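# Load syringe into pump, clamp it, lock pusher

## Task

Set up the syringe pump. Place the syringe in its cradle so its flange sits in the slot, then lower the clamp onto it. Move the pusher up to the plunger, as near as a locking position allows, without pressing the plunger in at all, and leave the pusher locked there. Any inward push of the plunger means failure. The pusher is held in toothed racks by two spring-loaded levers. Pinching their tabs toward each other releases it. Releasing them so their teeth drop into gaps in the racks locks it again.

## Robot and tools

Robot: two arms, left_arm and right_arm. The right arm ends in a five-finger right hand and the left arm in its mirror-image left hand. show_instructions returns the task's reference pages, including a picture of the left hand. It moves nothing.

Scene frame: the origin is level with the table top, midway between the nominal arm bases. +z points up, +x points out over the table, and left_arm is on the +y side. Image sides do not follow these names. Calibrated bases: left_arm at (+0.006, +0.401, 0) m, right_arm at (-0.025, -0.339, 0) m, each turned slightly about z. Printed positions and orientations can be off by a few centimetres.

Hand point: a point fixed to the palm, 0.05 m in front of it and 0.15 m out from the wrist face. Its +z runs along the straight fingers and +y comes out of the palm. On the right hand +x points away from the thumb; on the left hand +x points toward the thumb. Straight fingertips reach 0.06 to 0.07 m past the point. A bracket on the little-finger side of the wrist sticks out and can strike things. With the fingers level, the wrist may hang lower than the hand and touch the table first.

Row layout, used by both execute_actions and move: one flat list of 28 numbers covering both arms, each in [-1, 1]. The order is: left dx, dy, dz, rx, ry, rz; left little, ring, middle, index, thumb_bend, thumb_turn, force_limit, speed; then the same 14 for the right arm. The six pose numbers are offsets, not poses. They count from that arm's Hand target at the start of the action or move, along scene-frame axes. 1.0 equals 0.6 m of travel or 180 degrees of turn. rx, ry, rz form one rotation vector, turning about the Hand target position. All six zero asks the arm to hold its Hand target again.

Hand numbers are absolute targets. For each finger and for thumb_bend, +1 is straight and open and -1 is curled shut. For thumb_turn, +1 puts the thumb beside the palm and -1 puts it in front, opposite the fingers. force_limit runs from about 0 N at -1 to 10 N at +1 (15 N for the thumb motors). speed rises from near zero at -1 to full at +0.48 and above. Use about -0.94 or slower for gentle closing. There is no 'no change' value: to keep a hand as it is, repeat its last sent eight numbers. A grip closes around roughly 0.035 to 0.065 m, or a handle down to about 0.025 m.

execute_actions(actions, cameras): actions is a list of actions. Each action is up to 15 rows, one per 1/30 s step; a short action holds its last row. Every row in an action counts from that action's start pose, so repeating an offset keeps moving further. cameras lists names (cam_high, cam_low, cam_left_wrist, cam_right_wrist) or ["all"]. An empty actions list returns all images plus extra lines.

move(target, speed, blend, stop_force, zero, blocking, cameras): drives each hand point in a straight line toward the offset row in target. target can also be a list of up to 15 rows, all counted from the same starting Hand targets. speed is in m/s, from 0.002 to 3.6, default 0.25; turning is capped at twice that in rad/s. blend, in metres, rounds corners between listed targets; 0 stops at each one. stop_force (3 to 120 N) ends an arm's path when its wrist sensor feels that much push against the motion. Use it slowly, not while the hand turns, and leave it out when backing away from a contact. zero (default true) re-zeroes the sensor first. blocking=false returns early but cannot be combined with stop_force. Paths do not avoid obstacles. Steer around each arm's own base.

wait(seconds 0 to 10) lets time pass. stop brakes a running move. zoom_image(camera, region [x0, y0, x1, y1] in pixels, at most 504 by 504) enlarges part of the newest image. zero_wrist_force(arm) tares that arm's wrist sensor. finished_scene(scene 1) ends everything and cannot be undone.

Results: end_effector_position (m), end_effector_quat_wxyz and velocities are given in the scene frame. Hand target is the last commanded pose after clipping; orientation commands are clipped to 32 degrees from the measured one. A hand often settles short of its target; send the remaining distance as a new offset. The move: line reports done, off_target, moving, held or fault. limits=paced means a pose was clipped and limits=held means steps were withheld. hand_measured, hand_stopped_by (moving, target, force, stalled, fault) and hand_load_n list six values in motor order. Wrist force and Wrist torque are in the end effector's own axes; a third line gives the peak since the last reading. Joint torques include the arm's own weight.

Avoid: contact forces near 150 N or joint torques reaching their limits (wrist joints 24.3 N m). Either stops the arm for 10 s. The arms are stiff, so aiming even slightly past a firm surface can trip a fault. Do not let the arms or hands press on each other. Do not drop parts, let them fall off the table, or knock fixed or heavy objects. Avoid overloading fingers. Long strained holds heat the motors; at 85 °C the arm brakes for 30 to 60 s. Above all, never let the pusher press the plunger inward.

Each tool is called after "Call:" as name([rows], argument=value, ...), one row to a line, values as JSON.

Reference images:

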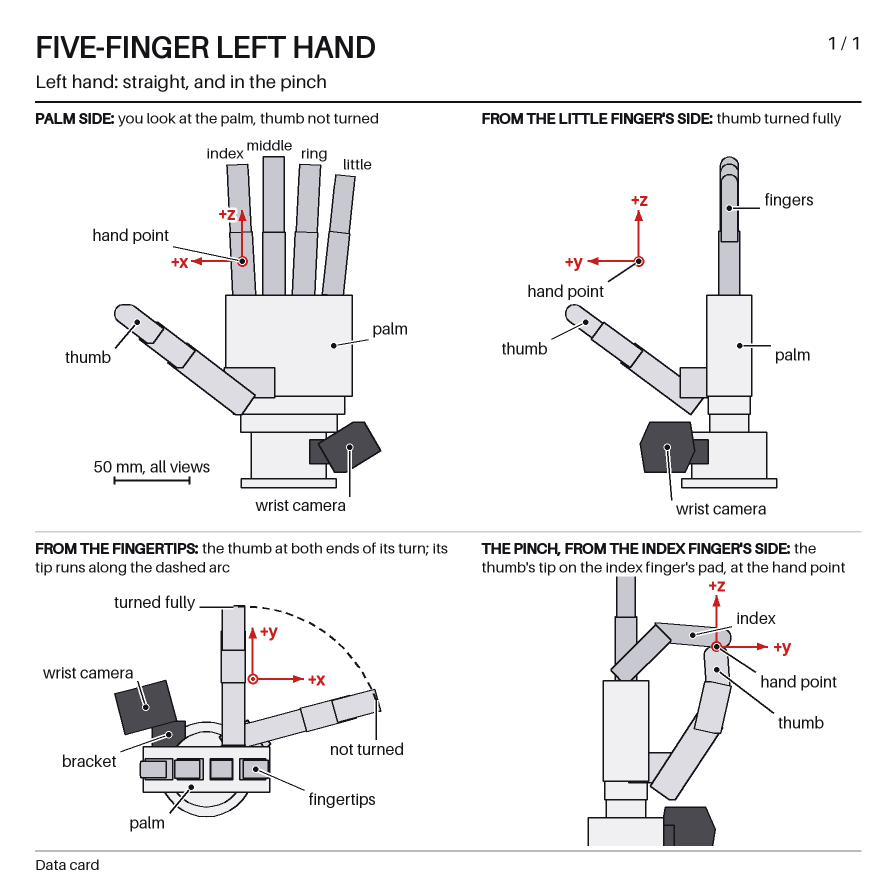

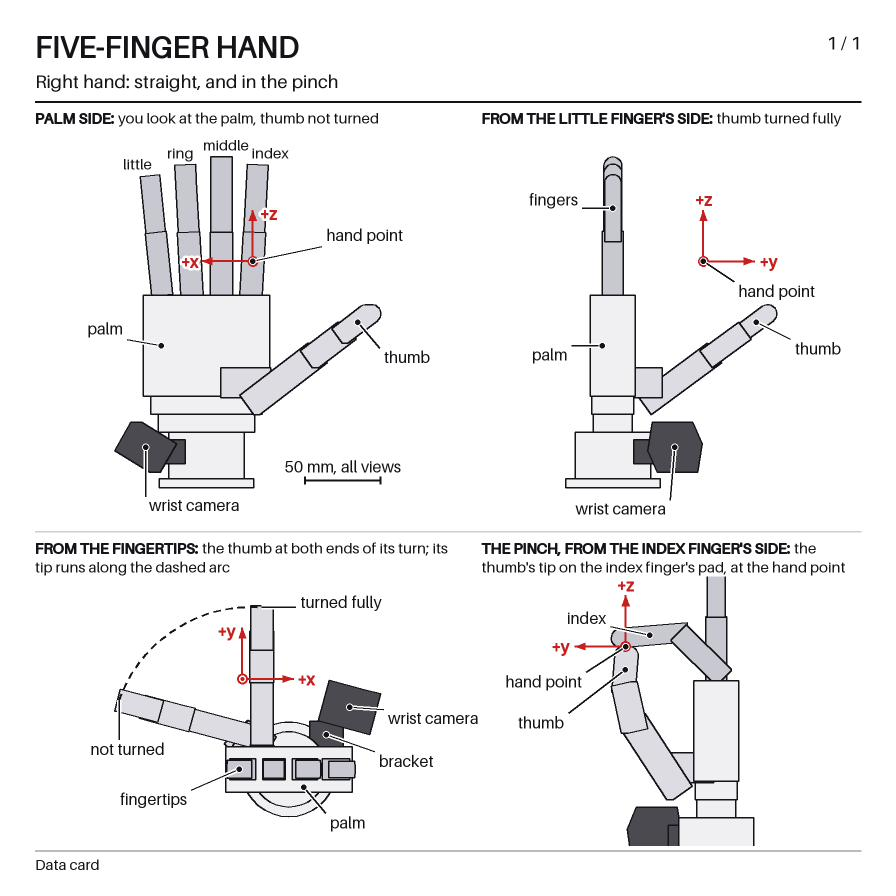

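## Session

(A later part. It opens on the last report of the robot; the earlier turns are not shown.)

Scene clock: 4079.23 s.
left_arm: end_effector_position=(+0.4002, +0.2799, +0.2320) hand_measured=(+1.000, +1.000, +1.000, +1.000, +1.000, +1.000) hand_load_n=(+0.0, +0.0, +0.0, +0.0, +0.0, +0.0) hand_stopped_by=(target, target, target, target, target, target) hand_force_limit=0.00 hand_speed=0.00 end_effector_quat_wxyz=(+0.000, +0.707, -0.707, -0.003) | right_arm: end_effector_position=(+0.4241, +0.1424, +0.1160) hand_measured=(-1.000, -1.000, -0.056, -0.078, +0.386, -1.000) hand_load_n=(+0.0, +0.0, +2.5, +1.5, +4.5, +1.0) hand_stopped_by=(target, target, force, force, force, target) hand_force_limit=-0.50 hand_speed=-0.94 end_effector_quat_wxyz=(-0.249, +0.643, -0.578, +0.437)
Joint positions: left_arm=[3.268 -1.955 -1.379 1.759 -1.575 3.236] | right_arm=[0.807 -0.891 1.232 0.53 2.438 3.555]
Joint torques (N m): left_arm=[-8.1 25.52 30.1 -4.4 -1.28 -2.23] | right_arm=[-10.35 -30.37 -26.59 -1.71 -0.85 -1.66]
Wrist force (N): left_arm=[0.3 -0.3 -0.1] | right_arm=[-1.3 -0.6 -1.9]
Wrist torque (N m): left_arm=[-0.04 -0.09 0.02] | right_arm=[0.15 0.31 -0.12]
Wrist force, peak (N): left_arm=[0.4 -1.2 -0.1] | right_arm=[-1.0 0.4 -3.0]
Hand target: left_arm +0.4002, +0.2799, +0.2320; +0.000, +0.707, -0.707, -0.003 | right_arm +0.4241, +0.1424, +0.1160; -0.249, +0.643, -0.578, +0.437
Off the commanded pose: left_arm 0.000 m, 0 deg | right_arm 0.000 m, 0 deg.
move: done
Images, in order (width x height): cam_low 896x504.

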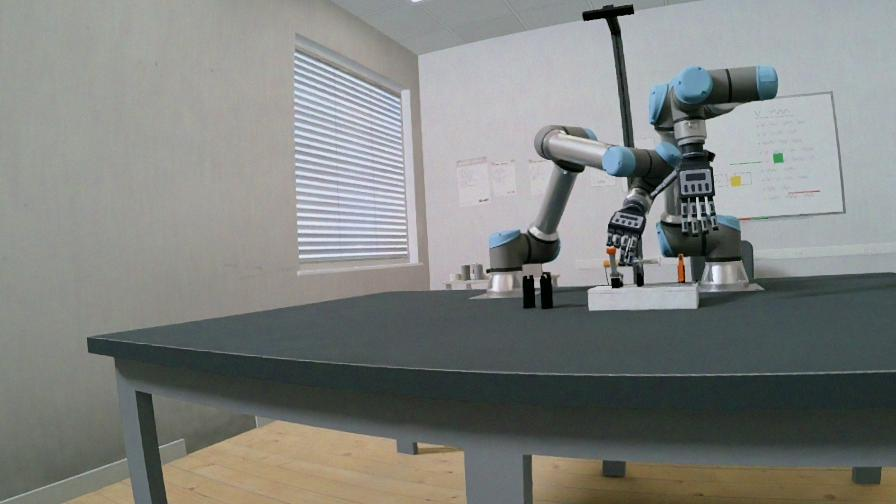

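Call:
move(target=[0,0,0,0,0,0,1,1,1,1,1,1,0,0,0,0.0003,0,-0.0035,0.0002,0,-1,-1,-0.3,-0.3,-0.1,-1,-0.5,-0.94], speed=0.03, cameras=[])

Call:
move(target=[0,0,0,0,0,0,1,1,1,1,1,1,0,0,0,0,-0.0208,0,0,0,-1,-1,-0.3,-0.3,-0.1,-1,-0.5,-0.94], speed=0.012, stop_force=3, cameras=["cam_low","cam_left_wrist","cam_right_wrist"])

Call:
zoom_image(camera="cam_low", region=[632, 260, 650, 288])

Call:
zoom_image(camera="cam_low", region=[600, 245, 660, 295])

Call:
zoom_image(camera="cam_left_wrist", region=[360, 230, 460, 350])

Scene clock: 4130.53 s.
left_arm: end_effector_position=(+0.4002, +0.2799, +0.2320) hand_measured=(+1.000, +1.000, +1.000, +1.000, +1.000, +1.000) hand_load_n=(+0.0, +0.0, +0.0, +0.0, +0.0, +0.0) hand_stopped_by=(target, target, target, target, target, target) hand_force_limit=0.00 hand_speed=0.00 end_effector_quat_wxyz=(+0.000, +0.707, -0.707, -0.003) | right_arm: end_effector_position=(+0.4241, +0.1426, +0.1160) hand_measured=(-1.000, -1.000, -0.056, -0.078, +0.386, -1.000) hand_load_n=(+0.0, +0.0, +2.5, +2.0, +4.0, +1.0) hand_stopped_by=(target, target, force, force, force, target) hand_force_limit=-0.50 hand_speed=-0.94 end_effector_quat_wxyz=(-0.245, +0.644, -0.575, +0.440)
Joint positions: left_arm=[3.268 -1.955 -1.379 1.759 -1.575 3.236] | right_arm=[0.81 -0.885 1.223 0.538 2.444 3.551]
Joint torques (N m): left_arm=[-7.76 24.95 28.96 -4.44 -1.29 -2.34] | right_arm=[11.94 -30.59 -26.29 4.32 2.7 -1.64]
Wrist force (N): left_arm=[0.1 -0.4 0.0] | right_arm=[-1.2 -0.4 -1.8]
Wrist torque (N m): left_arm=[-0.08 -0.06 0.00] | right_arm=[0.16 0.28 -0.11]
Wrist force, peak (N): left_arm=[0.4 -0.8 0.1] | right_arm=[-1.2 -0.2 -2.1]
Hand target: left_arm +0.4002, +0.2799, +0.2320; +0.000, +0.707, -0.707, -0.003 | right_arm +0.4241, +0.1426, +0.1160; -0.245, +0.645, -0.575, +0.440
Off the commanded pose: left_arm 0.000 m, 0 deg | right_arm 0.000 m, 0 deg.
move: done
No camera images: "cameras" was empty.

Scene clock: 4132.40 s.
left_arm: end_effector_position=(+0.4002, +0.2799, +0.2320) hand_measured=(+1.000, +1.000, +1.000, +1.000, +1.000, +1.000) hand_load_n=(+0.0, +0.0, +0.0, +0.0, +0.0, +0.0) hand_stopped_by=(target, target, target, target, target, target) hand_force_limit=0.00 hand_speed=0.00 end_effector_quat_wxyz=(+0.000, +0.707, -0.707, -0.003) | right_arm: end_effector_position=(+0.4241, +0.1426, +0.1035) hand_measured=(-1.000, -1.000, -0.056, -0.078, +0.386, -1.000) hand_load_n=(+0.5, +0.0, +3.0, +2.0, +4.0, +1.0) hand_stopped_by=(target, target, force, force, force, target) hand_force_limit=-0.50 hand_speed=-0.94 end_effector_quat_wxyz=(-0.245, +0.645, -0.575, +0.440)
Joint positions: left_arm=[3.268 -1.955 -1.379 1.759 -1.575 3.236] | right_arm=[0.81 -0.874 1.238 0.512 2.445 3.551]
Joint torques (N m): left_arm=[-8.4 26.11 28.99 -4.43 -1.39 -2.11] | right_arm=[11.46 -31.66 -6.87 -1.57 2.39 -0.19]
Wrist force (N): left_arm=[0.3 -0.4 -0.1] | right_arm=[-0.9 -0.1 -1.7]
Wrist torque (N m): left_arm=[-0.06 -0.10 0.02] | right_arm=[0.19 0.23 -0.08]
Wrist force, peak (N): left_arm=[0.2 -1.0 -0.1] | right_arm=[-1.1 -0.7 -2.2]
Hand target: left_arm +0.4002, +0.2799, +0.2320; +0.000, +0.707, -0.707, -0.003 | right_arm +0.4241, +0.1426, +0.1035; -0.245, +0.645, -0.575, +0.440
Off the commanded pose: left_arm 0.000 m, 0 deg | right_arm 0.000 m, 0 deg.
move: done
Images, in order (width x height): cam_low 896x504, cam_left_wrist 672x504, cam_right_wrist 672x504.

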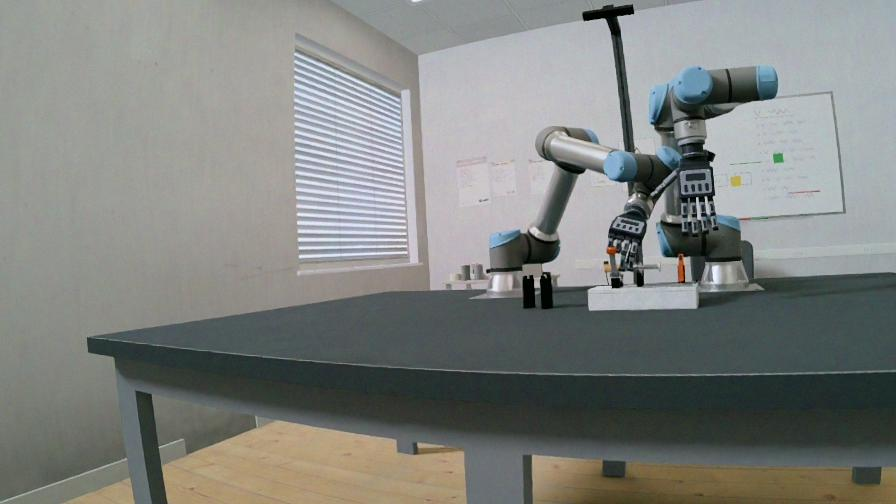

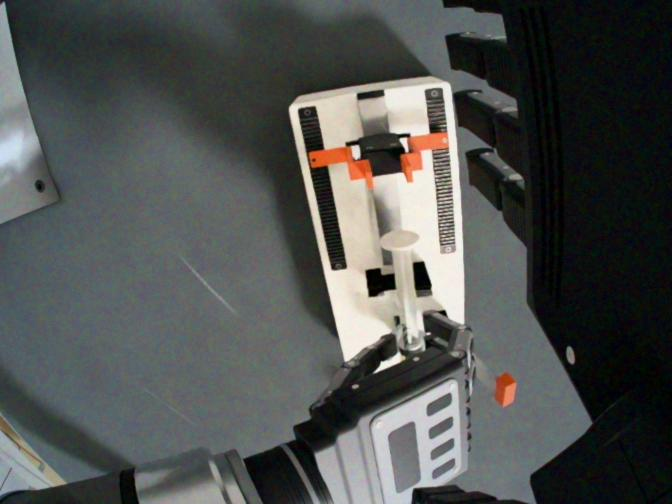

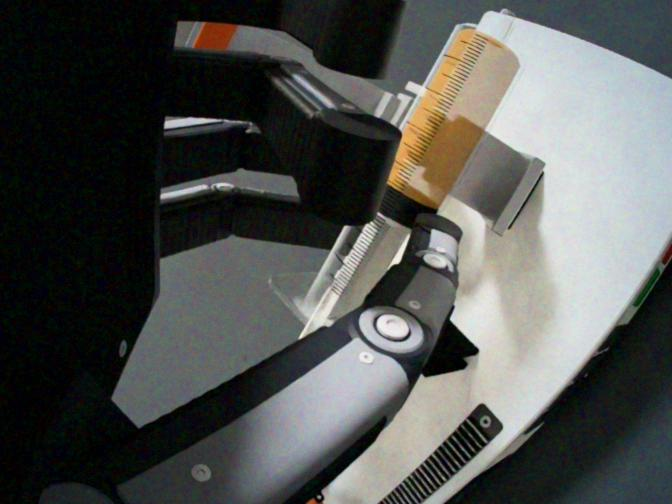

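Scaled by 18.000 from the camera's 896x504 image, which has a finer 1280x720 frame.

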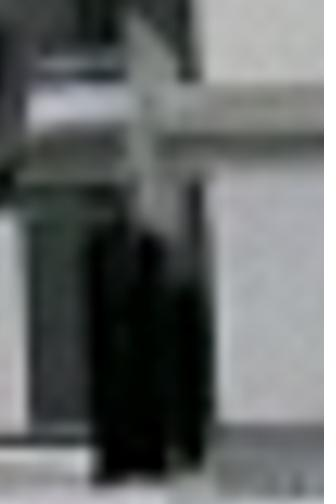

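Scaled by 8.400 from the camera's 896x504 image, which has a finer 1280x720 frame.

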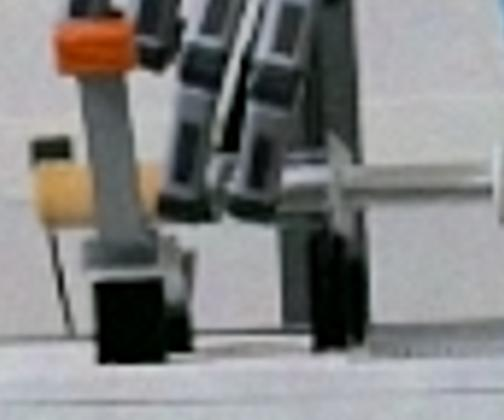

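Scaled by 4.200 from the camera's 672x504 image, which has a finer 960x720 frame.

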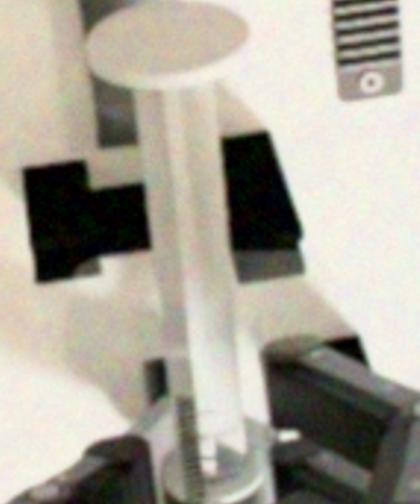

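Call:
zoom_image(camera="cam_low", region=[634, 266, 646, 284])

Call:
zoom_image(camera="cam_left_wrist", region=[405, 265, 440, 305])

Call:
zoom_image(camera="cam_left_wrist", region=[362, 265, 397, 305])

Scaled by 28.000 from the camera's 896x504 image, which has a finer 1280x720 frame.

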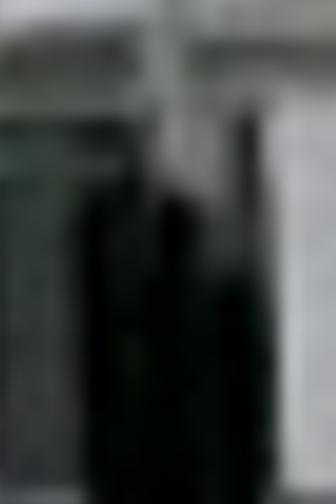

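Scaled by 12.600 from the camera's 672x504 image, which has a finer 960x720 frame.

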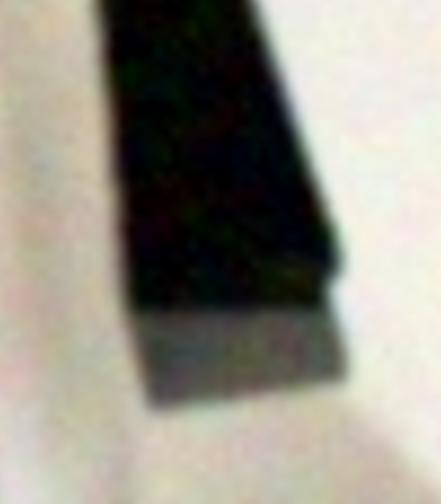

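Scaled by 12.600 from the camera's 672x504 image, which has a finer 960x720 frame.

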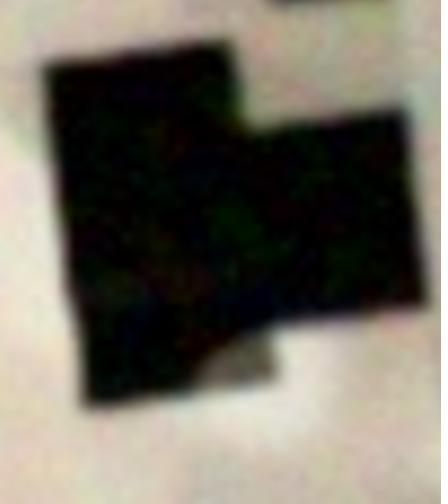

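Call:
move(target=[0,0,0,0,0,0,1,1,1,1,1,1,0,0,0,-0.0006,-0.0042,0,0,0,-1,-1,-0.3,-0.3,-0.1,-1,-0.5,-0.94], speed=0.01, stop_force=3, cameras=["cam_low","cam_left_wrist"])

Call:
zoom_image(camera="cam_low", region=[634, 266, 646, 284])

Call:
zoom_image(camera="cam_left_wrist", region=[405, 265, 440, 305])

Call:
zoom_image(camera="cam_low", region=[600, 245, 660, 295])

Scene clock: 4165.17 s.
left_arm: end_effector_position=(+0.4002, +0.2799, +0.2320) hand_measured=(+1.000, +1.000, +1.000, +1.000, +1.000, +1.000) hand_load_n=(+0.0, +0.0, -0.5, +0.0, +0.0, +0.0) hand_stopped_by=(target, target, target, target, target, target) hand_force_limit=0.00 hand_speed=0.00 end_effector_quat_wxyz=(+0.000, +0.707, -0.707, -0.003) | right_arm: end_effector_position=(+0.4241, +0.1423, +0.1010) hand_measured=(-1.000, -1.000, -0.056, -0.078, +0.386, -1.000) hand_load_n=(+0.0, +0.5, +3.0, +1.5, +4.0, +0.5) hand_stopped_by=(target, target, force, force, force, target) hand_force_limit=-0.50 hand_speed=-0.94 end_effector_quat_wxyz=(-0.245, +0.645, -0.575, +0.440)
Joint positions: left_arm=[3.268 -1.955 -1.379 1.759 -1.575 3.236] | right_arm=[0.809 -0.873 1.242 0.506 2.444 3.551]
Joint torques (N m): left_arm=[-8.68 25.7 30.27 -4.24 -0.98 -2.09] | right_arm=[-11.46 -31.12 -7.54 -1.52 -0.77 -1.68]
Wrist force (N): left_arm=[0.1 -0.6 0.3] | right_arm=[-0.6 -0.9 -2.0]
Wrist torque (N m): left_arm=[-0.12 -0.05 0.01] | right_arm=[0.10 0.18 -0.08]
Wrist force, peak (N): left_arm=[0.6 -1.0 0.4] | right_arm=[-1.1 -1.1 -2.5]
Hand target: left_arm +0.4002, +0.2799, +0.2320; +0.000, +0.707, -0.707, -0.003 | right_arm +0.4241, +0.1423, +0.1010; -0.245, +0.645, -0.575, +0.440
Off the commanded pose: left_arm 0.000 m, 0 deg | right_arm 0.000 m, 0 deg.
move: done
Images, in order (width x height): cam_low 896x504, cam_left_wrist 672x504.

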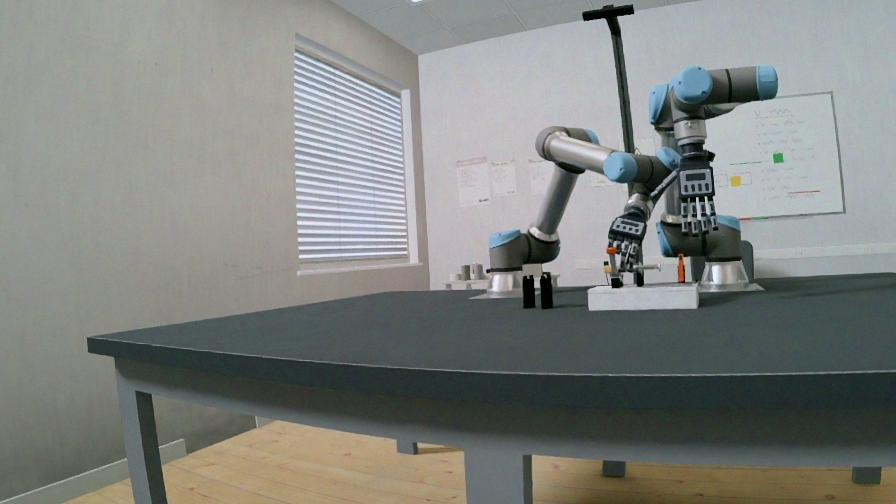

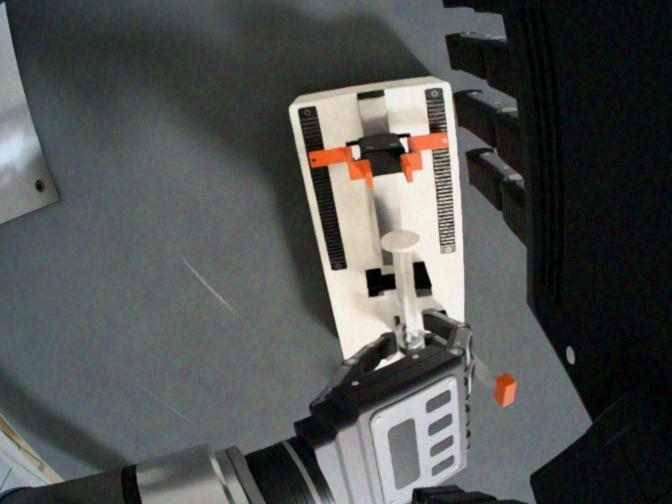

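Scaled by 28.000 from the camera's 896x504 image, which has a finer 1280x720 frame.

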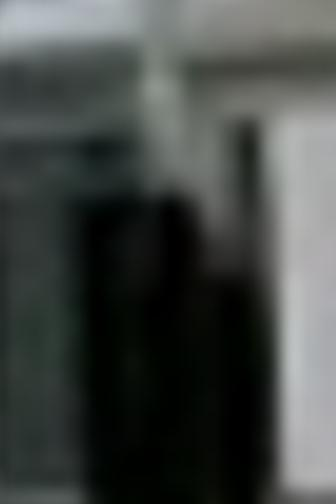

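Scaled by 12.600 from the camera's 672x504 image, which has a finer 960x720 frame.

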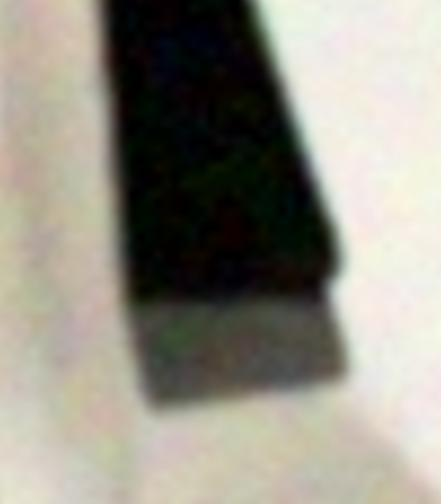

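Scaled by 8.400 from the camera's 896x504 image, which has a finer 1280x720 frame.

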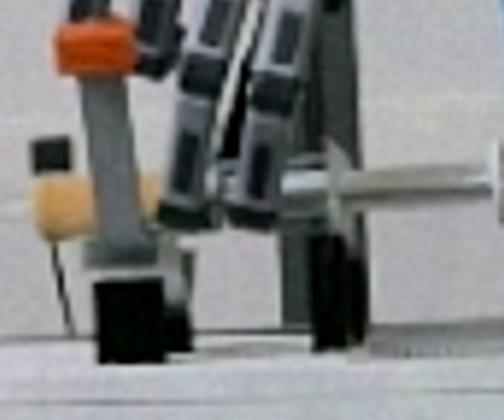

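Call:
move(target=[0,0,0,0,0,0,1,1,1,1,1,1,0,0,0,-0.0012,0.01,0,0,0,-1,-1,-0.3,-0.3,-0.1,-1,-0.5,-0.94], speed=0.02, cameras=["cam_low","cam_left_wrist"])

Call:
zoom_image(camera="cam_low", region=[600, 255, 630, 285])

Call:
zoom_image(camera="cam_low", region=[632, 252, 662, 282])

Call:
zoom_image(camera="cam_low", region=[632, 260, 650, 288])

Call:
zoom_image(camera="cam_left_wrist", region=[405, 265, 440, 305])

Scene clock: 4241.03 s.
left_arm: end_effector_position=(+0.4002, +0.2799, +0.2320) hand_measured=(+1.000, +1.000, +1.000, +1.000, +1.000, +1.000) hand_load_n=(+0.0, +0.0, +0.0, +0.0, +0.0, +0.0) hand_stopped_by=(target, target, target, target, target, target) hand_force_limit=0.00 hand_speed=0.00 end_effector_quat_wxyz=(+0.000, +0.707, -0.707, -0.003) | right_arm: end_effector_position=(+0.4241, +0.1415, +0.1069) hand_measured=(-1.000, -1.000, -0.056, -0.078, +0.386, -1.000) hand_load_n=(+0.0, +0.0, +3.0, +1.5, +4.0, +1.0) hand_stopped_by=(target, target, force, force, force, target) hand_force_limit=-0.50 hand_speed=-0.94 end_effector_quat_wxyz=(-0.245, +0.645, -0.575, +0.440)
Joint positions: left_arm=[3.268 -1.955 -1.379 1.759 -1.575 3.236] | right_arm=[0.809 -0.88 1.238 0.516 2.444 3.55]
Joint torques (N m): left_arm=[-8.4 25.12 28.31 -4.44 -1.03 -2.11] | right_arm=[-10.9 -51.38 -26.8 4.51 -0.82 -1.65]
Wrist force (N): left_arm=[0.2 -0.7 0.0] | right_arm=[-1.0 -0.4 -1.7]
Wrist torque (N m): left_arm=[-0.11 -0.08 0.02] | right_arm=[0.17 0.25 -0.10]
Wrist force, peak (N): left_arm=[0.2 -1.0 -0.1] | right_arm=[-1.4 -0.9 -2.4]
Hand target: left_arm +0.4002, +0.2799, +0.2320; +0.000, +0.707, -0.707, -0.003 | right_arm +0.4241, +0.1415, +0.1070; -0.245, +0.645, -0.575, +0.440
Off the commanded pose: left_arm 0.000 m, 0 deg | right_arm 0.000 m, 0 deg.
move: done
Images, in order (width x height): cam_low 896x504, cam_left_wrist 672x504.

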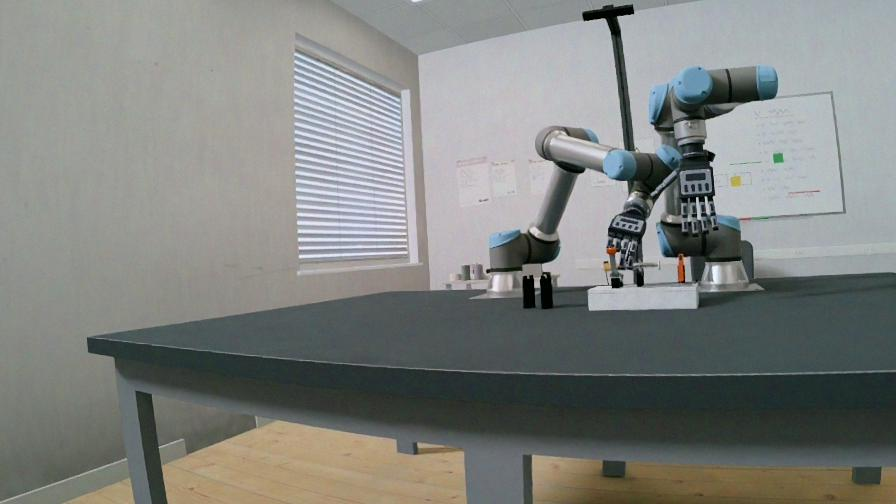

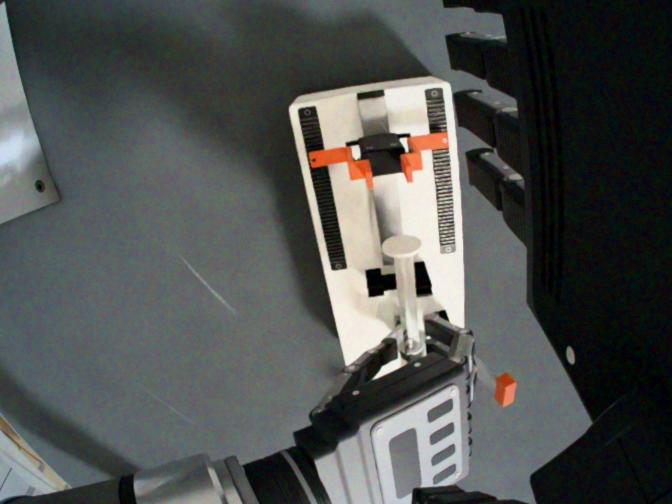

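Scaled by 16.800 from the camera's 896x504 image, which has a finer 1280x720 frame.

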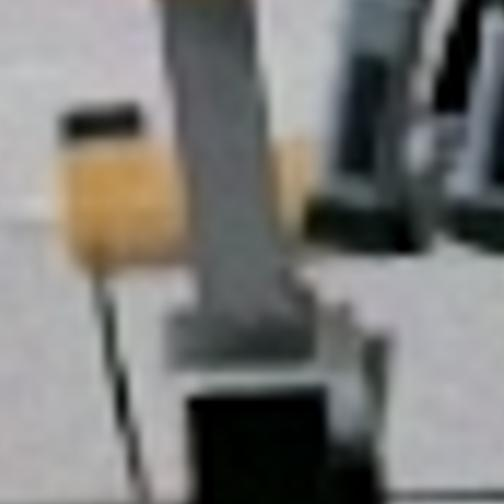

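Scaled by 16.800 from the camera's 896x504 image, which has a finer 1280x720 frame.

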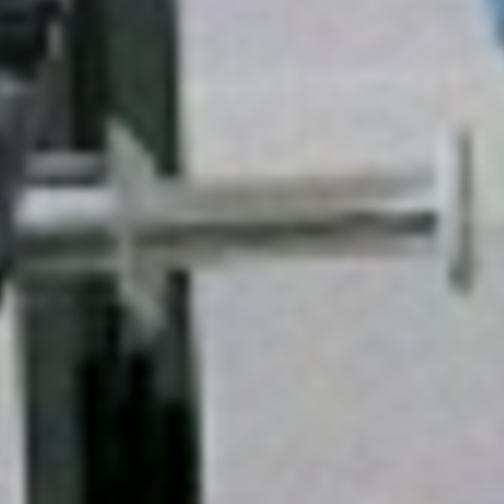

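Scaled by 18.000 from the camera's 896x504 image, which has a finer 1280x720 frame.

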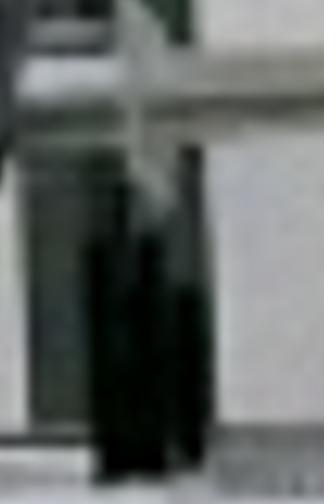

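Scaled by 12.600 from the camera's 672x504 image, which has a finer 960x720 frame.

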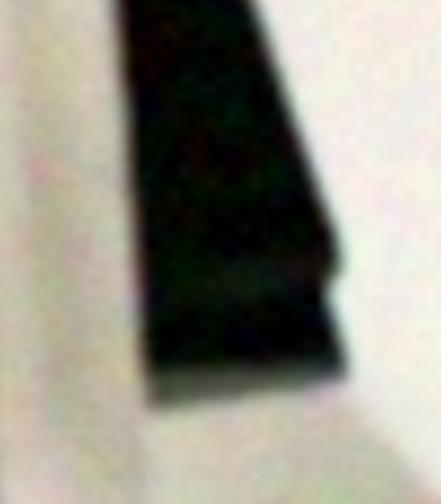

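Call:
zoom_image(camera="cam_left_wrist", region=[362, 265, 397, 305])

Call:
zoom_image(camera="cam_left_wrist", region=[360, 230, 450, 330])

Scaled by 12.600 from the camera's 672x504 image, which has a finer 960x720 frame.

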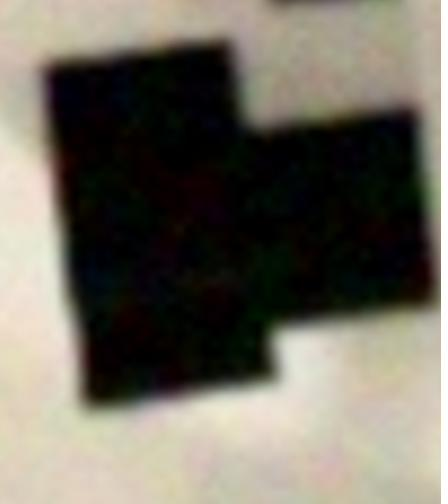

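Scaled by 5.040 from the camera's 672x504 image, which has a finer 960x720 frame.

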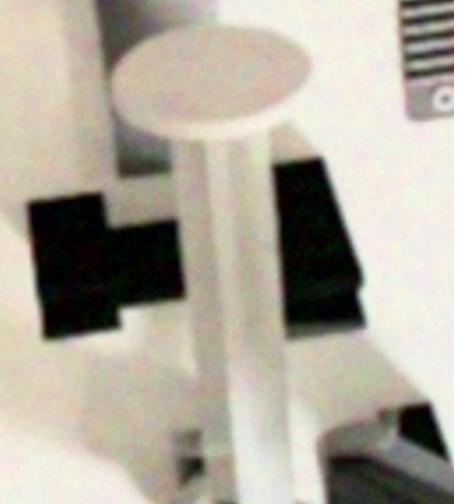

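Call:
move([
  [0,0,0.1967,0,0,0,1,1,1,1,1,1,0,0,0,0,0,0,0,0,-1,-1,-0.3,-0.3,-0.1,-1,-0.5,-0.94],
  [0,-0.1332,0.1967,0,0,0,1,1,1,1,1,1,0,0,0,0,0,0,0,0,-1,-1,-0.3,-0.3,-0.1,-1,-0.5,-0.94],
], speed=0.15, blend=[0.03,0], cameras=["cam_left_wrist"])

Call:
zoom_image(camera="cam_left_wrist", region=[355, 190, 445, 260])

Scene clock: 4320.33 s.
left_arm: end_effector_position=(+0.3996, +0.2679, +0.3435) hand_measured=(+1.000, +1.000, +1.000, +1.000, +1.000, +1.000) hand_load_n=(+0.0, +0.0, +0.0, +0.0, +0.0, +0.0) hand_stopped_by=(target, target, target, target, target, target) hand_force_limit=0.00 hand_speed=0.00 end_effector_quat_wxyz=(+0.000, +0.707, -0.707, -0.002) | right_arm: end_effector_position=(+0.4241, +0.1415, +0.1070) hand_measured=(-1.000, -1.000, -0.056, -0.078, +0.386, -1.000) hand_load_n=(+0.0, +0.0, +2.5, +1.5, +4.0, +1.0) hand_stopped_by=(target, target, force, force, force, target) hand_force_limit=-0.50 hand_speed=-0.94 end_effector_quat_wxyz=(-0.245, +0.645, -0.575, +0.440)
Joint positions: left_arm=[3.241 -1.945 -1.107 1.478 -1.574 3.21] | right_arm=[0.809 -0.88 1.238 0.516 2.444 3.55]
Joint torques (N m): left_arm=[7.92 46.59 6.81 -0.19 -1.33 2.3] | right_arm=[-11.85 -51.31 -25.98 4.22 -0.72 -1.42]
Wrist force (N): left_arm=[0.1 -0.6 0.1] | right_arm=[-1.1 -0.6 -1.8]
Wrist torque (N m): left_arm=[-0.10 -0.05 -0.08] | right_arm=[0.14 0.27 -0.11]
Wrist force, peak (N): left_arm=[3.4 -0.7 -0.8] | right_arm=[-1.3 -0.6 -2.1]
Hand target: left_arm +0.3995, +0.2679, +0.3435; +0.000, +0.707, -0.707, -0.002 (not the last commanded pose) | right_arm +0.4241, +0.1415, +0.1070; -0.245, +0.645, -0.575, +0.440
Off the commanded pose: left_arm 0.068 m, 0 deg | right_arm 0.000 m, 0 deg.
move: held (left_arm; a check stopped the path); path passed 1 of 2 targets; limits=held
pose unreachable (left arm): on one or more control steps of this call, first in action 0 (counted from 0), this arm could not follow its commanded pose, so it was not sent that pose on those steps. It may still have moved: this result reports where it is.
cause: moving toward the commanded pose would bring a part of the arm too close to another arm (a part of this arm just beyond joint 6 (wrist 3) and a part of the right arm just beyond its joint 3 (elbow), where that arm would come to rest).
Images, in order (width x height): cam_left_wrist 672x504.

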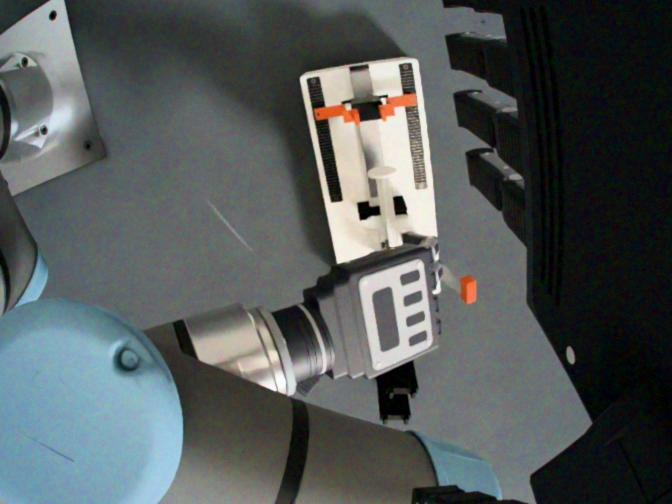

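Scaled by 5.600 from the camera's 672x504 image, which has a finer 960x720 frame.

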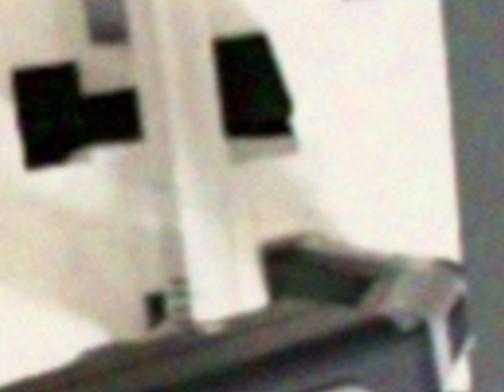

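Call:
zoom_image(camera="cam_left_wrist", region=[388, 190, 413, 222])

Call:
zoom_image(camera="cam_left_wrist", region=[353, 195, 385, 225])

Scaled by 15.750 from the camera's 672x504 image, which has a finer 960x720 frame.

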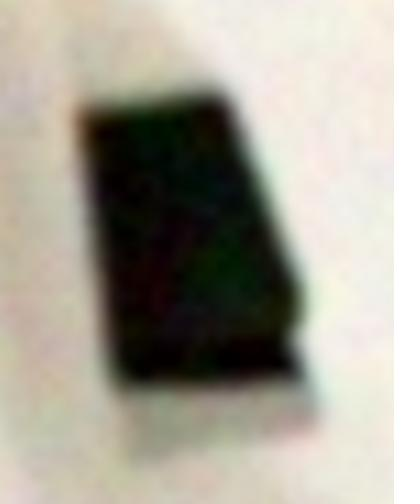

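Scaled by 15.750 from the camera's 672x504 image, which has a finer 960x720 frame.

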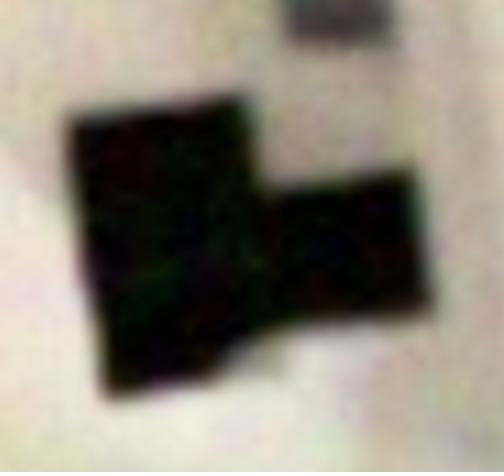

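Call:
execute_actions(actions=[], cameras=["cam_right_wrist"])

Call:
zoom_image(camera="cam_right_wrist", region=[400, 280, 500, 400])

Call:
zoom_image(camera="cam_right_wrist", region=[230, 220, 380, 350])

Scene clock: 4414.53 s.
left_arm: end_effector_position=(+0.3995, +0.2679, +0.3435) hand_measured=(+1.000, +1.000, +1.000, +1.000, +1.000, +1.000) hand_load_n=(+0.0, +0.0, +0.0, +0.0, +0.0, +0.0) hand_stopped_by=(target, target, target, target, target, target) hand_force_limit=0.00 hand_speed=0.00 end_effector_quat_wxyz=(+0.000, +0.707, -0.707, -0.002) | right_arm: end_effector_position=(+0.4241, +0.1415, +0.1070) hand_measured=(-1.000, -1.000, -0.056, -0.078, +0.386, -1.000) hand_load_n=(+0.0, +0.0, +2.5, +1.5, +4.0, +1.0) hand_stopped_by=(target, target, force, force, force, target) hand_force_limit=-0.50 hand_speed=-0.94 end_effector_quat_wxyz=(-0.245, +0.645, -0.575, +0.440)
Joint positions: left_arm=[3.241 -1.945 -1.107 1.478 -1.574 3.21] | right_arm=[0.809 -0.88 1.238 0.516 2.444 3.55]
Joint velocities: within noise
Joint torques (N m): left_arm=[8.68 46.93 6.72 -0.26 -0.67 2.21] | right_arm=[-11.33 -49.28 -26.12 4.24 -0.72 -0.73]
Motor temperatures (°C): left_arm=[27 28 25 36 36 28] | right_arm=[26 31 27 32 35 33]
Wrist force (N): left_arm=[0.2 -0.5 0.0] | right_arm=[-1.1 -0.6 -1.4]
Wrist torque (N m): left_arm=[-0.09 -0.08 -0.07] | right_arm=[0.11 0.25 -0.11]
Wrist force, peak (N): left_arm=[0.7 -0.4 0.8] | right_arm=[-1.1 -0.6 -2.1]
Hand target: left_arm +0.3995, +0.2679, +0.3435; +0.000, +0.707, -0.707, -0.002 (not the last commanded pose) | right_arm +0.4241, +0.1415, +0.1070; -0.245, +0.645, -0.575, +0.440
Off the commanded pose: left_arm 0.068 m, 0 deg | right_arm 0.000 m, 0 deg.
Images, in order (width x height): cam_right_wrist 672x504.

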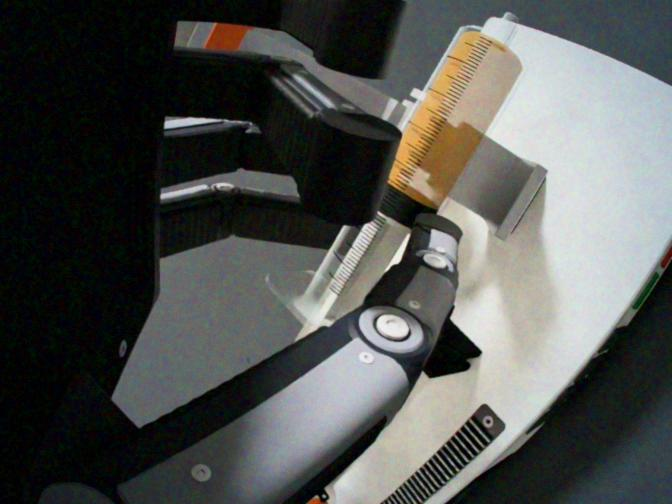

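Scaled by 4.200 from the camera's 672x504 image, which has a finer 960x720 frame.

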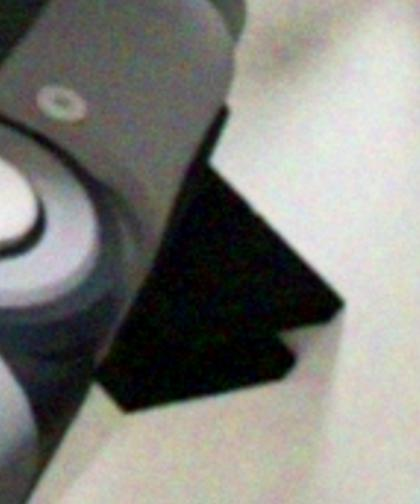

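Scaled by 3.360 from the camera's 672x504 image, which has a finer 960x720 frame.

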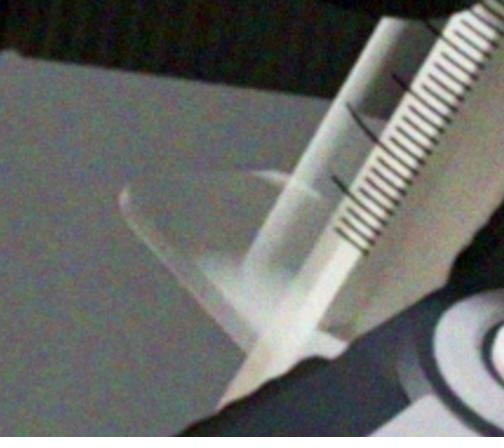

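Call:
move([
  [0.001,0.02,-0.1858,0,0,0,1,1,1,1,1,1,0,0,0,0.0017,0,-0.0089,0.0005,0,-1,-1,-0.3,-0.3,-0.1,-1,-0.5,-0.94],
  [0.001,0.02,-0.1858,0,0,0,1,1,1,1,1,1,0,0,0,0.0017,-0.0067,-0.0089,0.0005,0,-1,-1,-0.3,-0.3,-0.1,-1,-0.5,-0.94],
], speed=[0.12,0.015], cameras=["cam_left_wrist","cam_low"])

Call:
zoom_image(camera="cam_left_wrist", region=[405, 265, 440, 305])

Call:
zoom_image(camera="cam_left_wrist", region=[362, 265, 397, 305])

Call:
zoom_image(camera="cam_low", region=[632, 260, 650, 288])

Call:
zoom_image(camera="cam_low", region=[600, 245, 660, 295])

Scene clock: 4515.27 s.
left_arm: end_effector_position=(+0.3997, +0.2718, +0.3074) hand_measured=(+1.000, +1.000, +1.000, +1.000, +1.000, +1.000) hand_load_n=(+0.0, +0.0, -0.5, +0.0, +0.0, +0.0) hand_stopped_by=(target, target, target, target, target, target) hand_force_limit=0.00 hand_speed=0.00 end_effector_quat_wxyz=(+0.000, +0.707, -0.707, -0.002) | right_arm: end_effector_position=(+0.4242, +0.1416, +0.1071) hand_measured=(-1.000, -1.000, -0.056, -0.078, +0.386, -1.000) hand_load_n=(+0.5, +0.0, +3.0, +1.5, +4.0, +1.0) hand_stopped_by=(target, target, force, force, force, target) hand_force_limit=-0.50 hand_speed=-0.94 end_effector_quat_wxyz=(-0.244, +0.645, -0.575, +0.441)
Joint positions: left_arm=[3.25 -1.939 -1.207 1.573 -1.574 3.219] | right_arm=[0.809 -0.878 1.235 0.519 2.446 3.548]
Joint torques (N m): left_arm=[8.71 45.91 6.7 -0.37 1.39 2.2] | right_arm=[-10.35 -51.84 -6.97 -1.55 -0.85 1.73]
Wrist force (N): left_arm=[0.1 -0.7 0.1] | right_arm=[-1.3 -0.4 -1.9]
Wrist torque (N m): left_arm=[-0.11 -0.06 -0.07] | right_arm=[0.17 0.29 -0.13]
Wrist force, peak (N): left_arm=[0.6 -0.9 0.1] | right_arm=[-1.1 -0.8 -2.0]
Hand target: left_arm +0.3997, +0.2718, +0.3073; +0.000, +0.707, -0.707, -0.002 (not the last commanded pose) | right_arm +0.4242, +0.1416, +0.1071; -0.244, +0.645, -0.575, +0.441 (not the last commanded pose)
Off the commanded pose: left_arm 0.076 m, 0 deg | right_arm 0.004 m, 1 deg.
move: held (right_arm; a check stopped the path), off_target (left_arm; braked when a check withheld steps of right_arm); path passed 0 of 2 targets; limits=held
pose unreachable (right arm): on one or more control steps of this call, first in action 0 (counted from 0), this arm could not follow its commanded pose, so it was not sent that pose on those steps. It may still have moved: this result reports where it is.
cause: moving toward the commanded pose would bring a part of the arm too close to another arm (a part of this arm just beyond joint 3 (elbow) and a part of the left arm just beyond its joint 6 (wrist 3), along the way the arms are being sent, or toward where that arm still pushes).
Images, in order (width x height): cam_low 896x504, cam_left_wrist 672x504.

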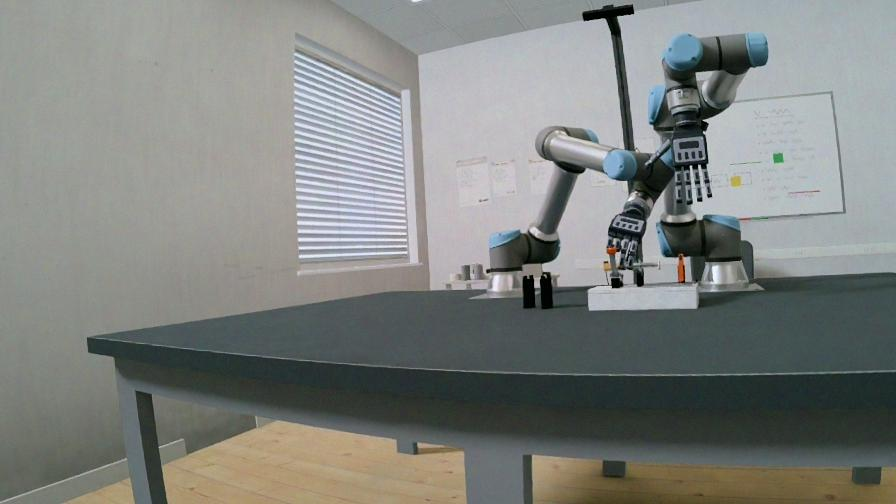

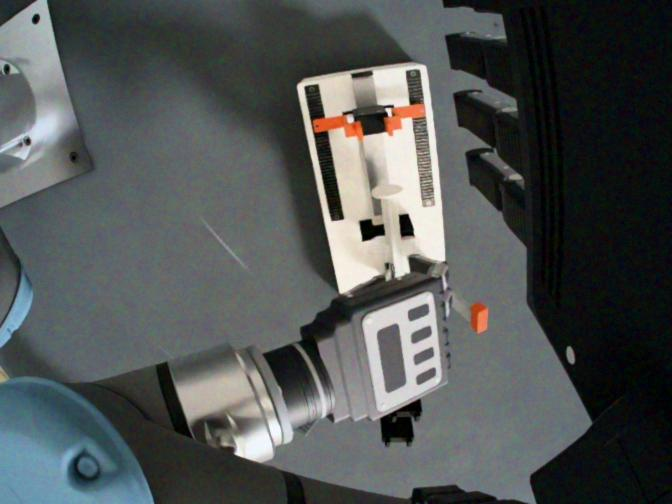

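Scaled by 12.600 from the camera's 672x504 image, which has a finer 960x720 frame.

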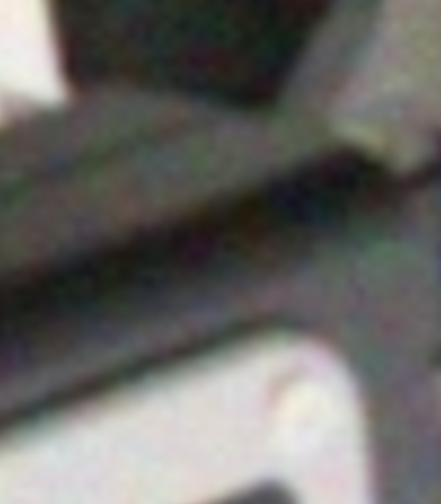

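Scaled by 12.600 from the camera's 672x504 image, which has a finer 960x720 frame.

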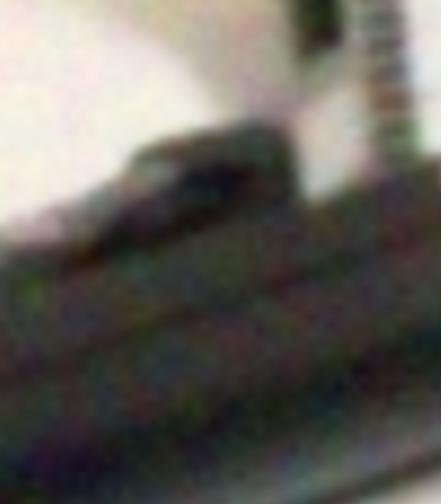

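Scaled by 18.000 from the camera's 896x504 image, which has a finer 1280x720 frame.

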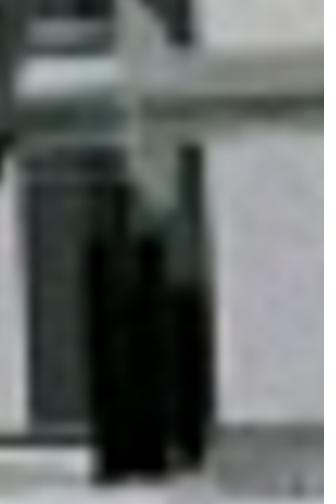

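Scaled by 8.400 from the camera's 896x504 image, which has a finer 1280x720 frame.

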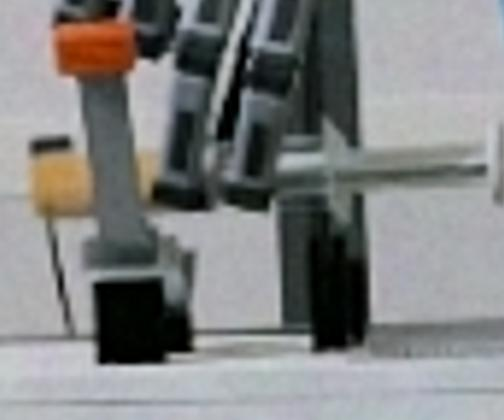

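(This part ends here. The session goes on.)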